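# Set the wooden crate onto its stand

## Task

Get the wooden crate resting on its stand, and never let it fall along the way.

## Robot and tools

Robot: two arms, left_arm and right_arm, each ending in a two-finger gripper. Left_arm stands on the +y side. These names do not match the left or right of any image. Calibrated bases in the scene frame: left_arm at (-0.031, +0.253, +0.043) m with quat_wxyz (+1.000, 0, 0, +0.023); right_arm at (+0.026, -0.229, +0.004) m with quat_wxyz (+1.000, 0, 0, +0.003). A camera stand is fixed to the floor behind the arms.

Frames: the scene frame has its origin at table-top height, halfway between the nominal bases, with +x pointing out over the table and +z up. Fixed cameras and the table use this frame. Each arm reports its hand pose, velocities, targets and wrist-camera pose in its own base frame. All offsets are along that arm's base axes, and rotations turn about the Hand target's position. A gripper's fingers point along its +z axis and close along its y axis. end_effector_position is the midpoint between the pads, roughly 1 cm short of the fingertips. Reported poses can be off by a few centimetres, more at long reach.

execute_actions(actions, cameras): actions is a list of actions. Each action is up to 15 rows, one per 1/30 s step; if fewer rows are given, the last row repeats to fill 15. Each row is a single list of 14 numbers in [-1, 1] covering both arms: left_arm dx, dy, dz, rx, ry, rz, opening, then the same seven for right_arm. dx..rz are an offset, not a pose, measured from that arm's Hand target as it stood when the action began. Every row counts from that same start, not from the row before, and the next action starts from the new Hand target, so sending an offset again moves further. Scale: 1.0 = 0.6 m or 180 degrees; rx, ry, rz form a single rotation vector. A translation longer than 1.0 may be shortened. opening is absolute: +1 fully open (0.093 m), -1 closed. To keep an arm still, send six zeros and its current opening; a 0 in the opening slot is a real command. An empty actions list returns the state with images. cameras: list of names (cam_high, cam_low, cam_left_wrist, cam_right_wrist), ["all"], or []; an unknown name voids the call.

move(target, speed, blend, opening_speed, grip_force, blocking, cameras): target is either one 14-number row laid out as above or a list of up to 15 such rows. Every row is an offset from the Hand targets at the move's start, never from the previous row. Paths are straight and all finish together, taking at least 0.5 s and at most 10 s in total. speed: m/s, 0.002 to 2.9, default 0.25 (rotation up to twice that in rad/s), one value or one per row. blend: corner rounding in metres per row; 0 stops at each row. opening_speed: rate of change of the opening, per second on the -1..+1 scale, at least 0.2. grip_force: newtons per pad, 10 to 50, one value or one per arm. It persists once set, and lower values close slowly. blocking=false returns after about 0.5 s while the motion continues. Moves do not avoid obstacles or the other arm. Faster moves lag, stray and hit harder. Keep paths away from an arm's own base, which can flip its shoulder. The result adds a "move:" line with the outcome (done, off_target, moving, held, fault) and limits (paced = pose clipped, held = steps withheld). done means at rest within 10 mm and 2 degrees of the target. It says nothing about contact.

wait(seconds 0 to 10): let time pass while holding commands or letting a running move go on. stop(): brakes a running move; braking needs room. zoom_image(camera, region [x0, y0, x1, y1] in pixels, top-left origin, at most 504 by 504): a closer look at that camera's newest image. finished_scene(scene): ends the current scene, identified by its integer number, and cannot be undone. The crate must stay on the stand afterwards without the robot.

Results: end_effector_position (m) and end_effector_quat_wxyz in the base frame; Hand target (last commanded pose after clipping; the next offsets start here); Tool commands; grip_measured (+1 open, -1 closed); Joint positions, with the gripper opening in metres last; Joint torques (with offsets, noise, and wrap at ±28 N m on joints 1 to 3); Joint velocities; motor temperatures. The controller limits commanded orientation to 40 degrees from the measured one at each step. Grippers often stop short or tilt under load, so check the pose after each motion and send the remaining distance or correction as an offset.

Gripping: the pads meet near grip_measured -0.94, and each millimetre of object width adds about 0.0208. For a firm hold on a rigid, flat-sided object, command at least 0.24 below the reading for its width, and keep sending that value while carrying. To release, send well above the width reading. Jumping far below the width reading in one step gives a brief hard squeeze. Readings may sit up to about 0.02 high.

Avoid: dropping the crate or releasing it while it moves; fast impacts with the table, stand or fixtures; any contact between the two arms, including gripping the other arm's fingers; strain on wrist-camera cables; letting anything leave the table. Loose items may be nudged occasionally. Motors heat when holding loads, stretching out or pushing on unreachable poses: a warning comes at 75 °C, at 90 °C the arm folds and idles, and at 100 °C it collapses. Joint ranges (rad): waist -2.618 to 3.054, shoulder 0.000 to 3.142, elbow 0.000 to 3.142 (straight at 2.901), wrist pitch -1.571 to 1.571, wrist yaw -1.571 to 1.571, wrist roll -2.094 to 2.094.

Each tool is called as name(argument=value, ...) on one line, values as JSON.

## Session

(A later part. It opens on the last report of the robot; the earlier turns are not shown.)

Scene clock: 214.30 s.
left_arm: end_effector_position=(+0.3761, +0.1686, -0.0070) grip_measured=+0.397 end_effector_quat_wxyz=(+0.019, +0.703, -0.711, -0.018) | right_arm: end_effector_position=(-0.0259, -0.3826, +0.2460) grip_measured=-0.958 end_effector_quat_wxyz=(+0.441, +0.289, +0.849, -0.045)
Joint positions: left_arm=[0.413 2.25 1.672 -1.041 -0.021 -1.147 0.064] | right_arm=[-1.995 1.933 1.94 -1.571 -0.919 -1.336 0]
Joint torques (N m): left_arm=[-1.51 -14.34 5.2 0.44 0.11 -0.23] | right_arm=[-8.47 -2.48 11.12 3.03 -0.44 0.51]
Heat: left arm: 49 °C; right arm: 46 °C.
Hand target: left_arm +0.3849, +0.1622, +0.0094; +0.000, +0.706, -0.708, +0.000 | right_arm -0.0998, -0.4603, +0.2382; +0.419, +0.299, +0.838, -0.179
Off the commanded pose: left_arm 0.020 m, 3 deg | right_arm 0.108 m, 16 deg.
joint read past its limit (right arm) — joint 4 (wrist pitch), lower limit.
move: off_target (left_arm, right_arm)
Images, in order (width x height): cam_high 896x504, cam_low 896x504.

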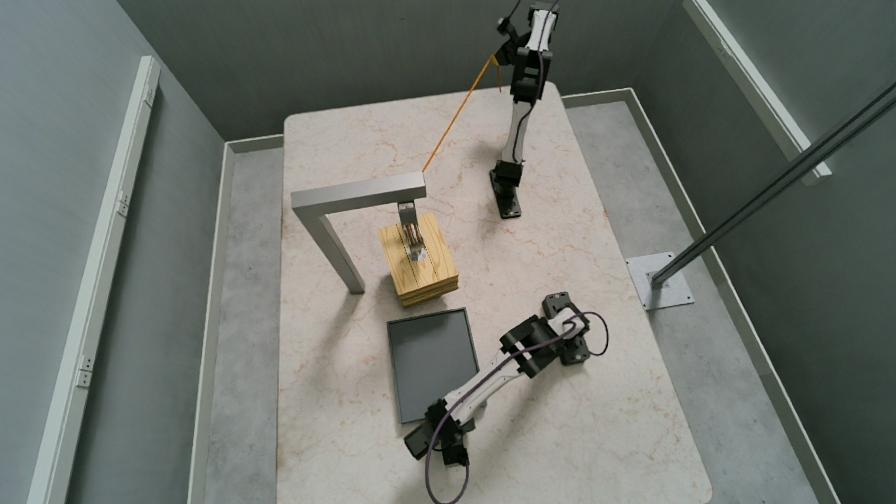

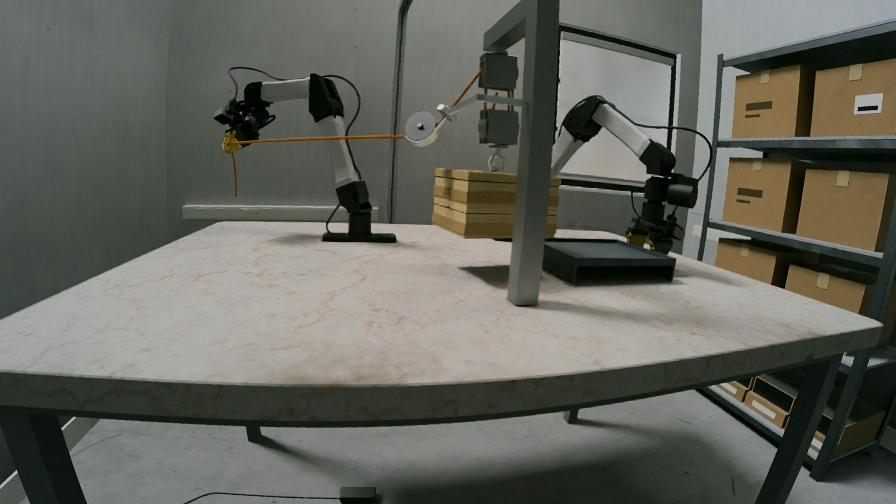

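move(target=[-0.015,-0.3,0.0,0,0,0,0.4, 0,0,0,0,0,0,-1], cameras=["cam_low","cam_high"], speed=0.12)

Scene clock: 217.27 s.
left_arm: end_effector_position=(+0.3693, -0.0118, -0.0061) grip_measured=+0.397 end_effector_quat_wxyz=(+0.011, +0.702, -0.712, -0.026) | right_arm: end_effector_position=(-0.0259, -0.3826, +0.2460) grip_measured=-0.958 end_effector_quat_wxyz=(+0.441, +0.289, +0.849, -0.045)
Joint positions: left_arm=[-0.041 2.1 1.429 -0.953 -0.02 -1.598 0.064] | right_arm=[-1.995 1.933 1.94 -1.571 -0.919 -1.336 0]
Joint torques (N m): left_arm=[-0.81 -13.33 5.37 0.44 0.09 -0.18] | right_arm=[-8.46 -2.45 11.12 3.03 -0.43 0.51]
Heat: left arm: 50 °C; right arm: 46 °C.
Hand target: left_arm +0.3758, -0.0179, +0.0095; +0.000, +0.706, -0.708, +0.000 | right_arm -0.0998, -0.4603, +0.2382; +0.419, +0.299, +0.838, -0.179
Off the commanded pose: left_arm 0.018 m, 3 deg | right_arm 0.108 m, 16 deg.
joint read past its limit (right arm) — joint 4 (wrist pitch), lower limit.
move: off_target (left_arm, right_arm)
Images, in order (width x height): cam_high 896x504, cam_low 896x504.

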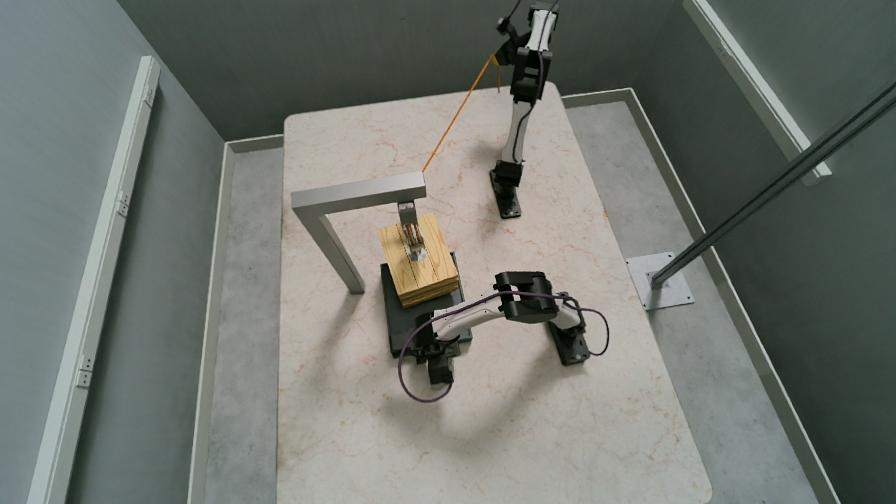

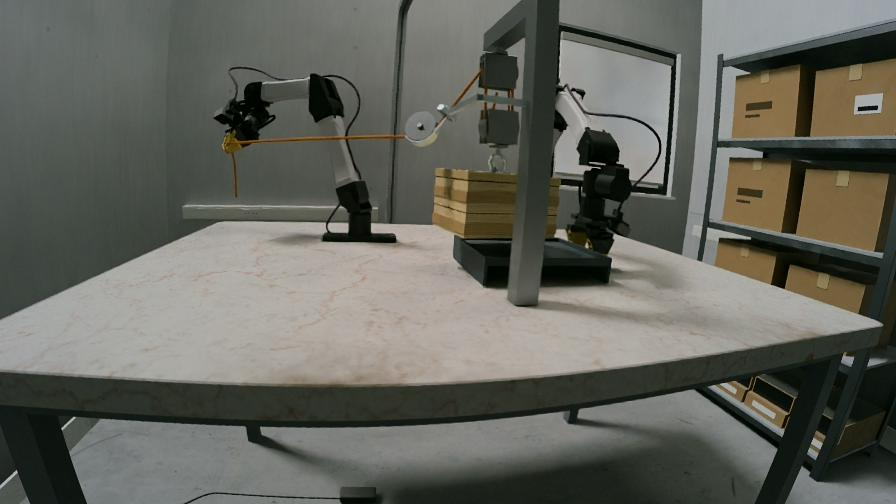

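move(target=[-0.005,-0.115,0.0,0,0,0,0.4, 0,0,0,0,0,0,-1], cameras=["cam_low","cam_high"], speed=0.1)

Scene clock: 219.83 s.
left_arm: end_effector_position=(+0.3615, -0.0760, -0.0059) grip_measured=+0.397 end_effector_quat_wxyz=(+0.004, +0.704, -0.710, -0.030) | right_arm: end_effector_position=(-0.0259, -0.3826, +0.2460) grip_measured=-0.958 end_effector_quat_wxyz=(+0.441, +0.289, +0.849, -0.045)
Joint positions: left_arm=[-0.219 2.1 1.429 -0.954 -0.026 -1.781 0.064] | right_arm=[-1.995 1.933 1.94 -1.571 -0.919 -1.336 0]
Joint torques (N m): left_arm=[-1.13 -11.29 8.24 0.27 0.16 -0.18] | right_arm=[-8.46 -2.45 11.12 3.03 -0.44 0.51]
Heat: left arm: 50 °C; right arm: 47 °C.
Hand target: left_arm +0.3728, -0.0869, +0.0095; +0.000, +0.706, -0.708, +0.000 | right_arm -0.0998, -0.4603, +0.2382; +0.419, +0.299, +0.838, -0.179
Off the commanded pose: left_arm 0.022 m, 3 deg | right_arm 0.108 m, 16 deg.
joint read past its limit (right arm) — joint 4 (wrist pitch), lower limit.
move: off_target (left_arm, right_arm)
Images, in order (width x height): cam_high 896x504, cam_low 896x504.

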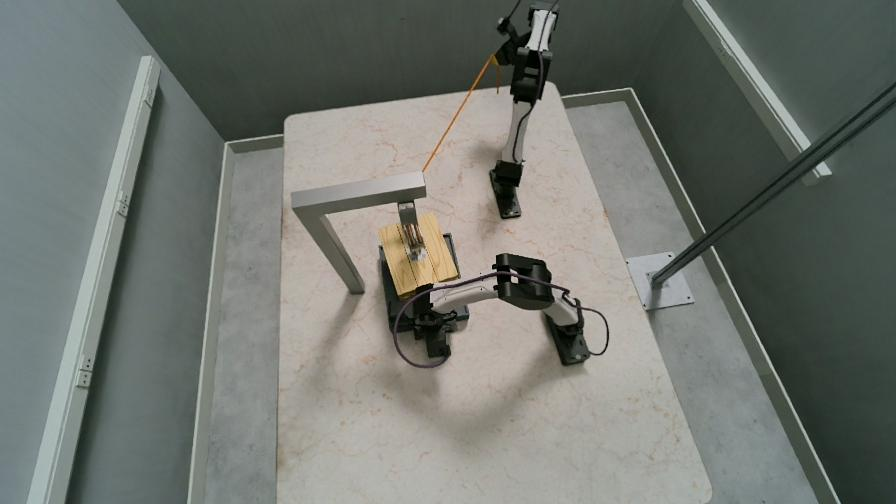

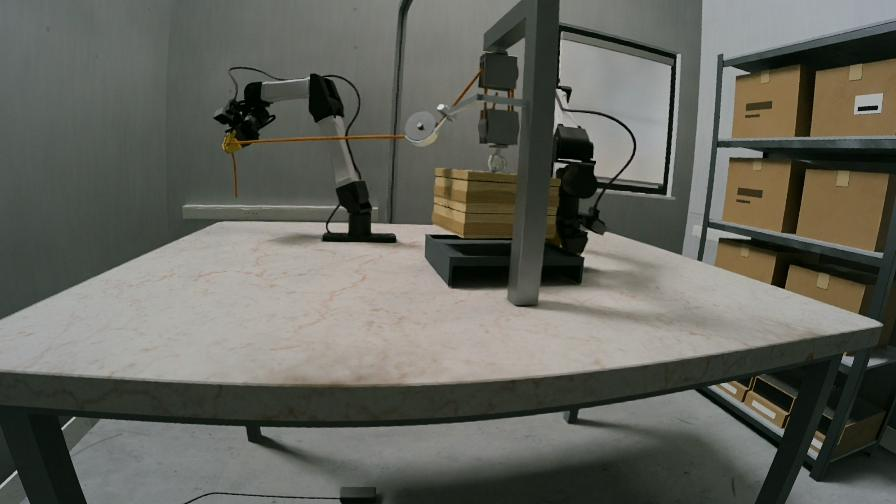

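move(target=[0.0,-0.035,0.0,0,0,0,0.4, 0,0,0,0,0,0,-1], cameras=["cam_low","cam_high"], speed=0.06)

Scene clock: 222.73 s.
left_arm: end_effector_position=(+0.3632, -0.0941, +0.0004) grip_measured=+0.397 end_effector_quat_wxyz=(+0.001, +0.704, -0.710, -0.024) | right_arm: end_effector_position=(-0.0259, -0.3826, +0.2460) grip_measured=-0.958 end_effector_quat_wxyz=(+0.441, +0.289, +0.849, -0.045)
Joint positions: left_arm=[-0.264 2.1 1.457 -0.97 -0.023 -1.826 0.064] | right_arm=[-1.995 1.933 1.94 -1.571 -0.919 -1.336 0]
Joint torques (N m): left_arm=[-1.94 -9.63 8.38 0.35 0.14 -0.25] | right_arm=[-8.46 -2.45 11.12 3.03 -0.44 0.51]
Heat: left arm: 50 °C; right arm: 47 °C.
Hand target: left_arm +0.3728, -0.1079, +0.0095; +0.000, +0.706, -0.708, +0.000 | right_arm -0.0998, -0.4603, +0.2382; +0.419, +0.299, +0.838, -0.179
Off the commanded pose: left_arm 0.019 m, 3 deg | right_arm 0.108 m, 16 deg.
joint read past its limit (right arm) — joint 4 (wrist pitch), lower limit.
move: off_target (left_arm, right_arm)
Images, in order (width x height): cam_high 896x504, cam_low 896x504.

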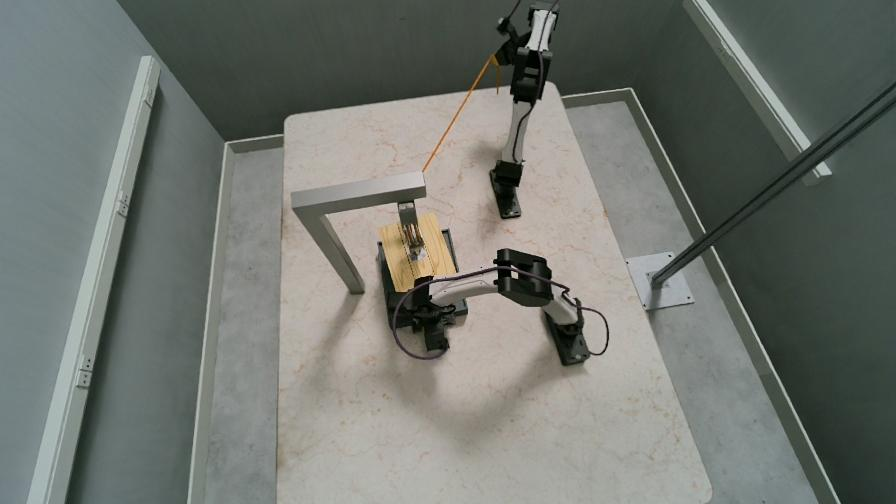

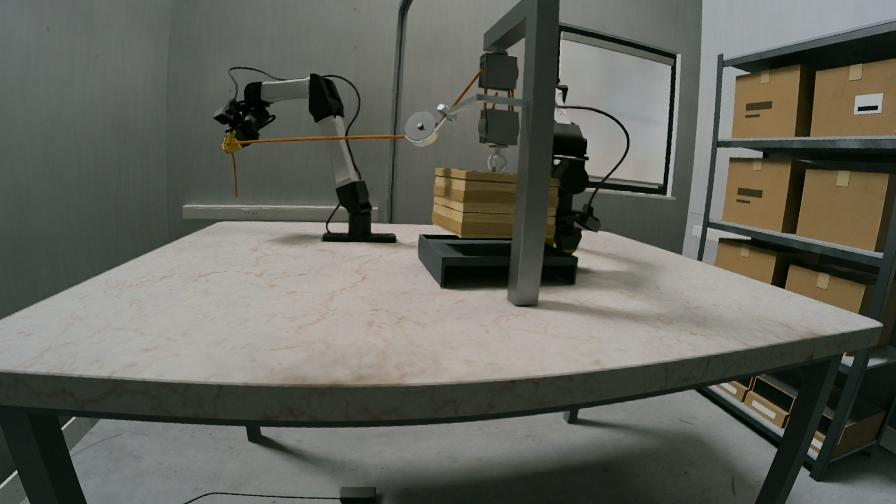

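move(target=[[0,0.08,0.0,0,0,0,0.4, 0.25,0.1,-0.06,0.06,0.05,0.05,-1],[0,0.12,0.0,0,0,0,0.4, 0.38,0.3,-0.08,0.05,0.03,0.1,-1]], cameras=["cam_low","cam_high"], speed=0.06, blend=[0.03,0])

Scene clock: 230.53 s.
left_arm: end_effector_position=(+0.3667, -0.0370, -0.0053) grip_measured=+0.397 end_effector_quat_wxyz=(+0.014, +0.706, -0.708, -0.022) | right_arm: end_effector_position=(+0.1286, -0.2769, +0.1860) grip_measured=-0.959 end_effector_quat_wxyz=(+0.378, +0.193, +0.905, -0.037)
Joint positions: left_arm=[-0.103 2.094 1.423 -0.951 -0.005 -1.672 0.064] | right_arm=[-1.505 1.359 1.134 -1.001 -0.713 -0.956 0]
Joint torques (N m): left_arm=[0.57 -13.29 4.98 0.42 -0.08 0.05] | right_arm=[0.16 -6.38 5.39 1.27 -0.27 0.06]
Heat: left arm: 50 °C; right arm: 47 °C.
Hand target: left_arm +0.3727, -0.0359, +0.0094; +0.000, +0.706, -0.708, +0.000 | right_arm +0.1281, -0.2803, +0.1903; +0.377, +0.188, +0.905, -0.059
Off the commanded pose: left_arm 0.016 m, 3 deg | right_arm 0.005 m, 3 deg.
move: off_target (left_arm, right_arm)
Images, in order (width x height): cam_high 896x504, cam_low 896x504.

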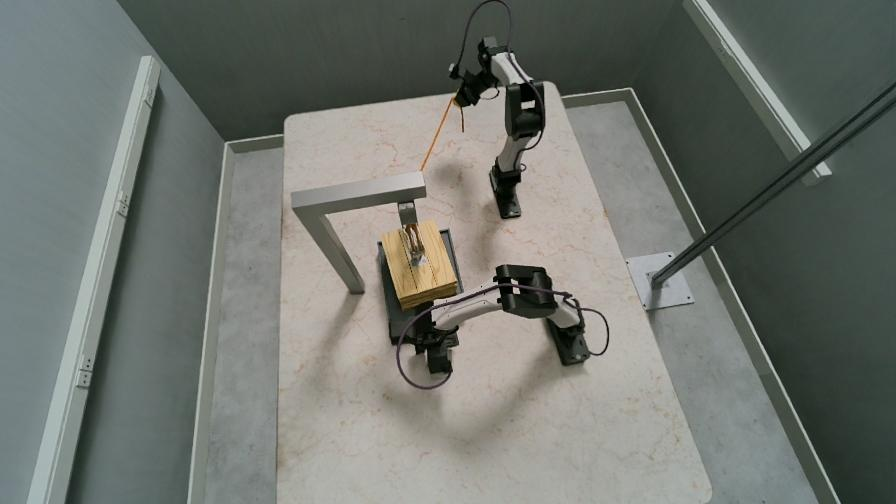

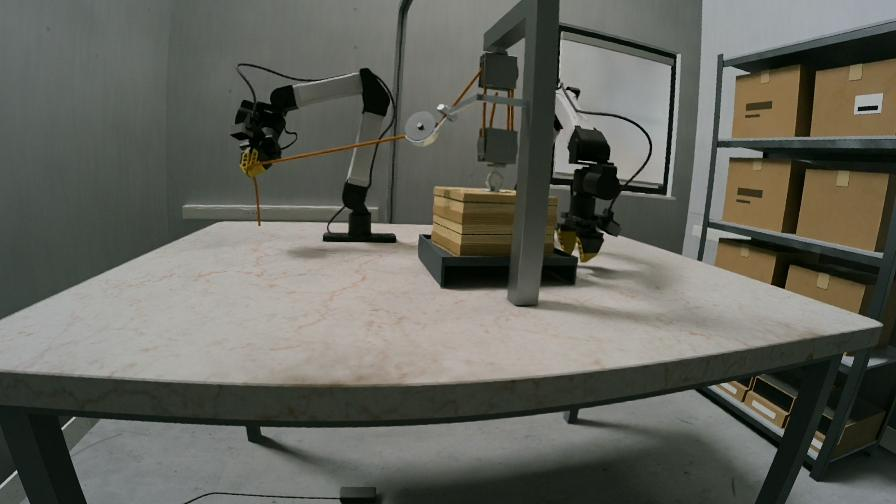

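move(target=[0,0.08,0.0,0,0,0,0.4, 0.17,0.17,-0.03,-0.01,0.0,0.05,-1], cameras=["cam_low","cam_high","cam_left_wrist"], speed=0.12)

zoom_image(camera="cam_low", region=[400, 120, 620, 310])

zoom_image(camera="cam_high", region=[360, 200, 490, 360])

Scene clock: 233.67 s.
left_arm: end_effector_position=(+0.3655, +0.0110, -0.0055) grip_measured=+0.397 end_effector_quat_wxyz=(+0.018, +0.707, -0.707, -0.020) | right_arm: end_effector_position=(+0.2293, -0.1777, +0.1692) grip_measured=-0.959 end_effector_quat_wxyz=(+0.377, +0.112, +0.919, -0.033)
Joint positions: left_arm=[0.028 2.086 1.41 -0.948 -0.005 -1.543 0.064] | right_arm=[-0.932 1.077 0.849 -0.708 -0.483 -0.529 0]
Joint torques (N m): left_arm=[0.25 -13.01 5.37 0.47 -0.09 0.07] | right_arm=[0.28 -4.03 5.67 1.67 -0.17 0.06]
Heat: left arm: 50 °C; right arm: 46 °C.
Hand target: left_arm +0.3729, +0.0122, +0.0095; -0.001, +0.706, -0.708, +0.000 | right_arm +0.2301, -0.1783, +0.1722; +0.384, +0.110, +0.916, -0.043
Off the commanded pose: left_arm 0.017 m, 3 deg | right_arm 0.003 m, 1 deg.
move: off_target (left_arm)
Images, in order (width x height): cam_high 896x504, cam_low 896x504, cam_left_wrist 896x504.

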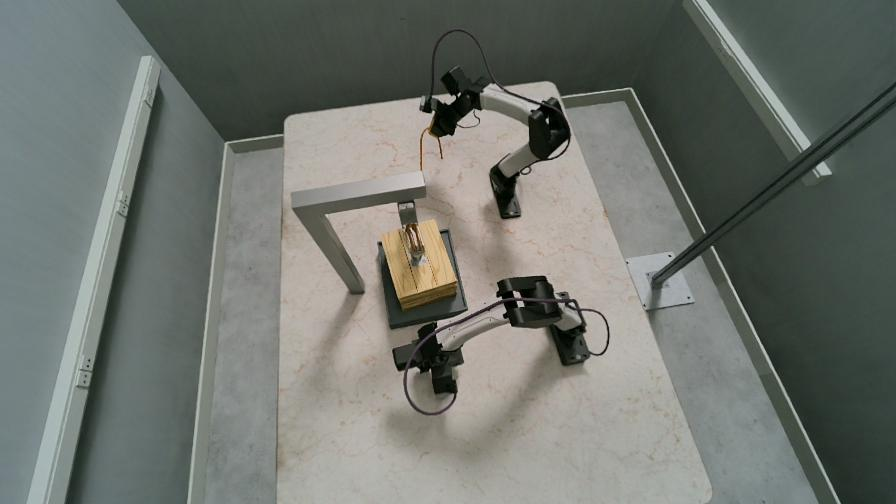

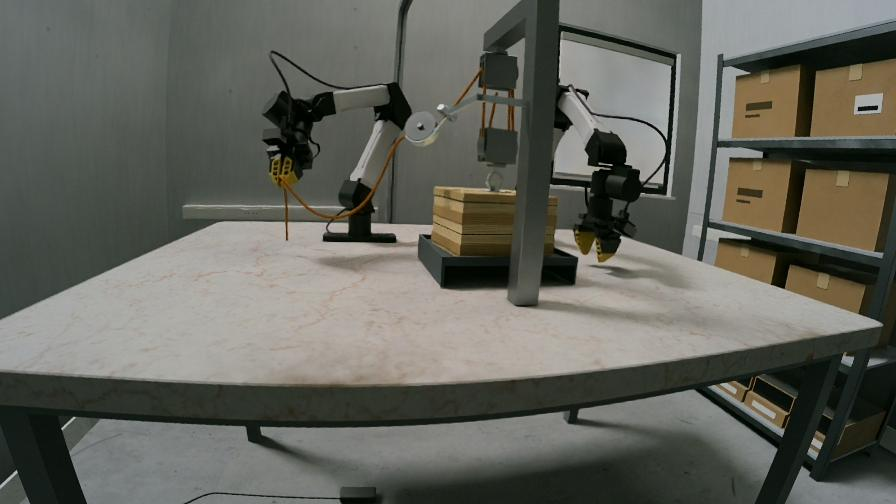

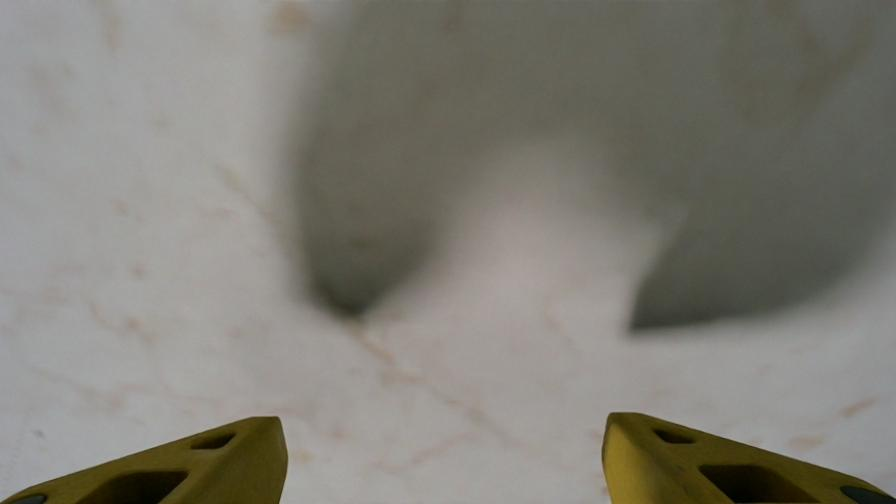

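Scaled by 2.291 from the camera's 896x504 image, which has a finer 1280x720 frame.

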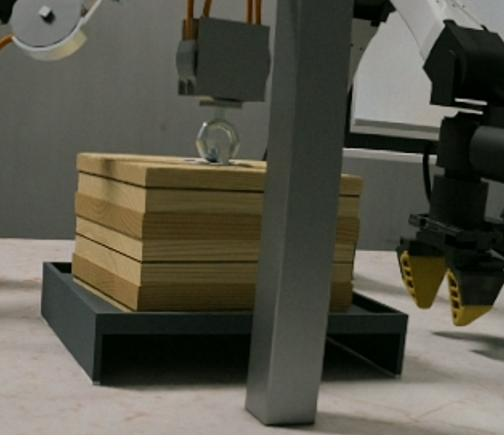

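Scaled by 3.150 from the camera's 896x504 image, which has a finer 1280x720 frame.

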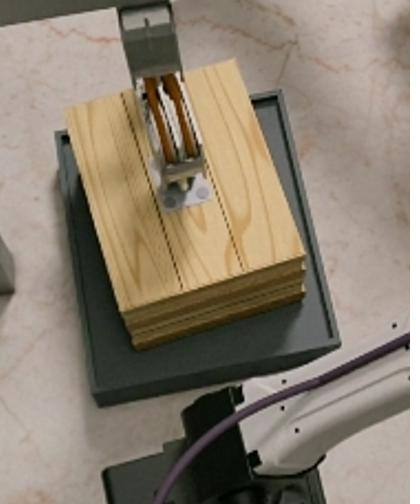

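move(target=[0,0.05,0.1,0,0,0,0.4, 0.06,0.15,-0.1,0,0,0,-1], speed=0.12)

move(target=[0,0,0,0,0,0,0.4, 0,0,0,0,0,0,0.5], opening_speed=1.0)

move(target=[0,0,0,0,0,0,0.4, -0.12,-0.06,0.03,0,0,0,0.5], speed=0.12, cameras=["cam_low","cam_high","cam_right_wrist"])

Scene clock: 244.00 s.
left_arm: end_effector_position=(+0.3644, +0.0400, +0.0484) grip_measured=+0.397 end_effector_quat_wxyz=(+0.021, +0.707, -0.707, -0.020) | right_arm: end_effector_position=(+0.2640, -0.0876, +0.1091) grip_measured=-0.959 end_effector_quat_wxyz=(+0.373, +0.109, +0.921, -0.038)
Joint positions: left_arm=[0.107 2.025 1.543 -1.147 -0.004 -1.463 0.064] | right_arm=[-0.393 0.93 0.524 -0.403 -0.12 -0.11 0]
Joint torques (N m): left_arm=[0.32 -12.48 8.27 0.2 -0.09 0.07] | right_arm=[0.35 -2.54 5.94 1.93 0.07 0.06]
Motor temperatures (°C): left_arm=[28 52 42 37 26 28 26] | right_arm=[33 32 45 44 31 27 30]
Heat: left arm: 52 °C; right arm: 45 °C.
Hand target: left_arm +0.3727, +0.0422, +0.0693; +0.000, +0.706, -0.708, -0.001 | right_arm +0.2661, -0.0883, +0.1121; +0.384, +0.110, +0.916, -0.043
Off the commanded pose: left_arm 0.023 m, 3 deg | right_arm 0.004 m, 1 deg.
move: off_target (left_arm)

Scene clock: 245.73 s.
left_arm: end_effector_position=(+0.3644, +0.0400, +0.0484) grip_measured=+0.397 end_effector_quat_wxyz=(+0.021, +0.707, -0.707, -0.020) | right_arm: end_effector_position=(+0.2642, -0.0878, +0.1093) grip_measured=+0.497 end_effector_quat_wxyz=(+0.374, +0.109, +0.920, -0.039)
Joint positions: left_arm=[0.107 2.025 1.543 -1.147 -0.004 -1.463 0.064] | right_arm=[-0.393 0.93 0.524 -0.402 -0.119 -0.109 0.069]
Joint torques (N m): left_arm=[0.24 -12.49 8.32 0.2 -0.1 0.07] | right_arm=[0.36 -2.54 5.93 1.93 0.08 0.07]
Heat: left arm: 53 °C; right arm: 45 °C.
Hand target: left_arm +0.3728, +0.0422, +0.0693; +0.000, +0.706, -0.708, +0.000 | right_arm +0.2661, -0.0883, +0.1122; +0.384, +0.110, +0.916, -0.043
Off the commanded pose: left_arm 0.023 m, 3 deg | right_arm 0.003 m, 1 deg.
move: off_target (left_arm)

Scene clock: 247.33 s.
left_arm: end_effector_position=(+0.3644, +0.0400, +0.0484) grip_measured=+0.397 end_effector_quat_wxyz=(+0.021, +0.707, -0.707, -0.020) | right_arm: end_effector_position=(+0.1929, -0.1229, +0.1222) grip_measured=+0.497 end_effector_quat_wxyz=(+0.378, +0.114, +0.918, -0.042)
Joint positions: left_arm=[0.107 2.025 1.543 -1.147 -0.004 -1.463 0.064] | right_arm=[-0.887 0.74 0.533 -0.697 -0.441 -0.484 0.069]
Joint torques (N m): left_arm=[0.31 -12.44 8.36 0.18 -0.09 0.05] | right_arm=[-0.91 0.01 8.44 1.4 -0.37 -0.11]
Heat: left arm: 53 °C; right arm: 45 °C.
Hand target: left_arm +0.3728, +0.0422, +0.0693; +0.000, +0.706, -0.708, +0.000 | right_arm +0.1941, -0.1243, +0.1303; +0.384, +0.110, +0.916, -0.043
Off the commanded pose: left_arm 0.023 m, 3 deg | right_arm 0.008 m, 1 deg.
move: off_target (left_arm)
Images, in order (width x height): cam_high 896x504, cam_low 896x504, cam_right_wrist 896x504.

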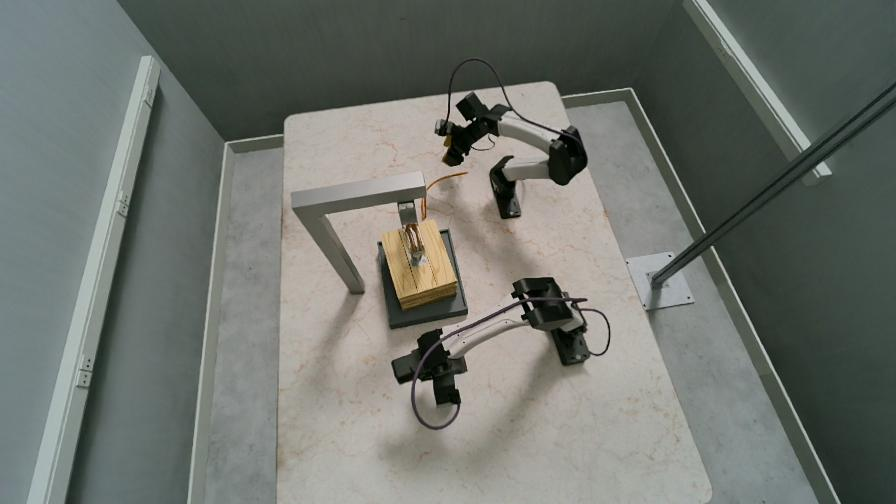

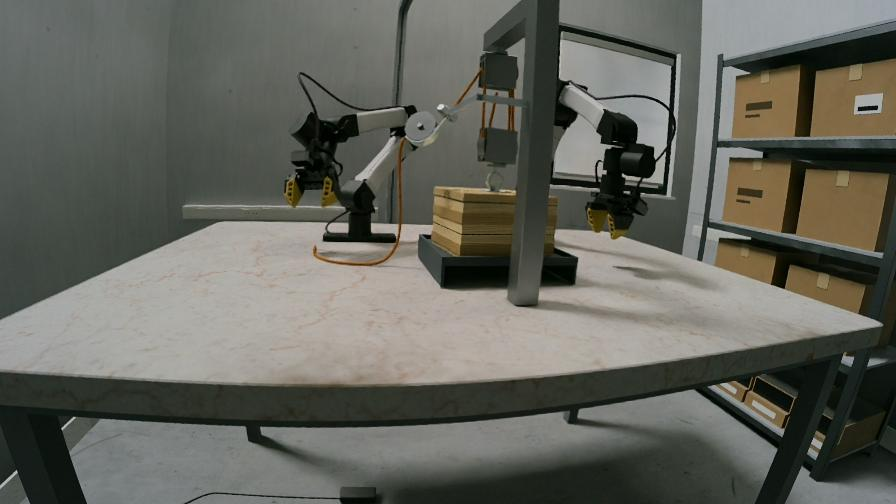

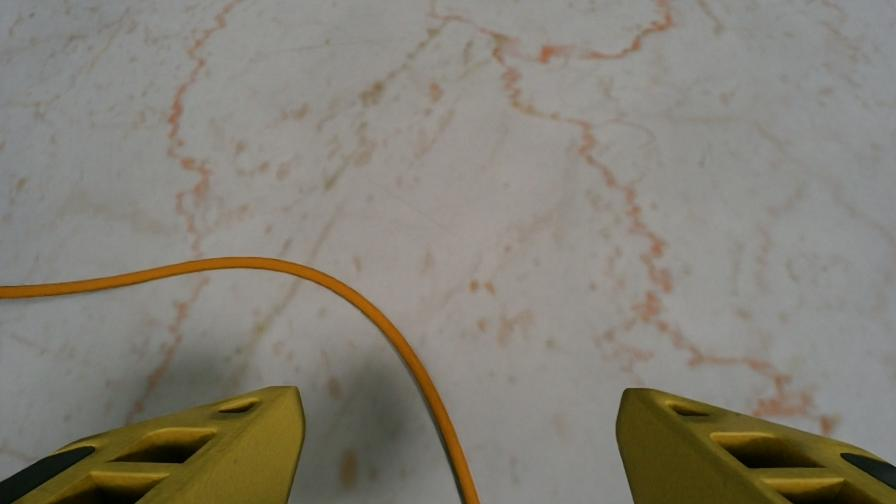

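finished_scene(scene=1)

The scene is finished: the task was done.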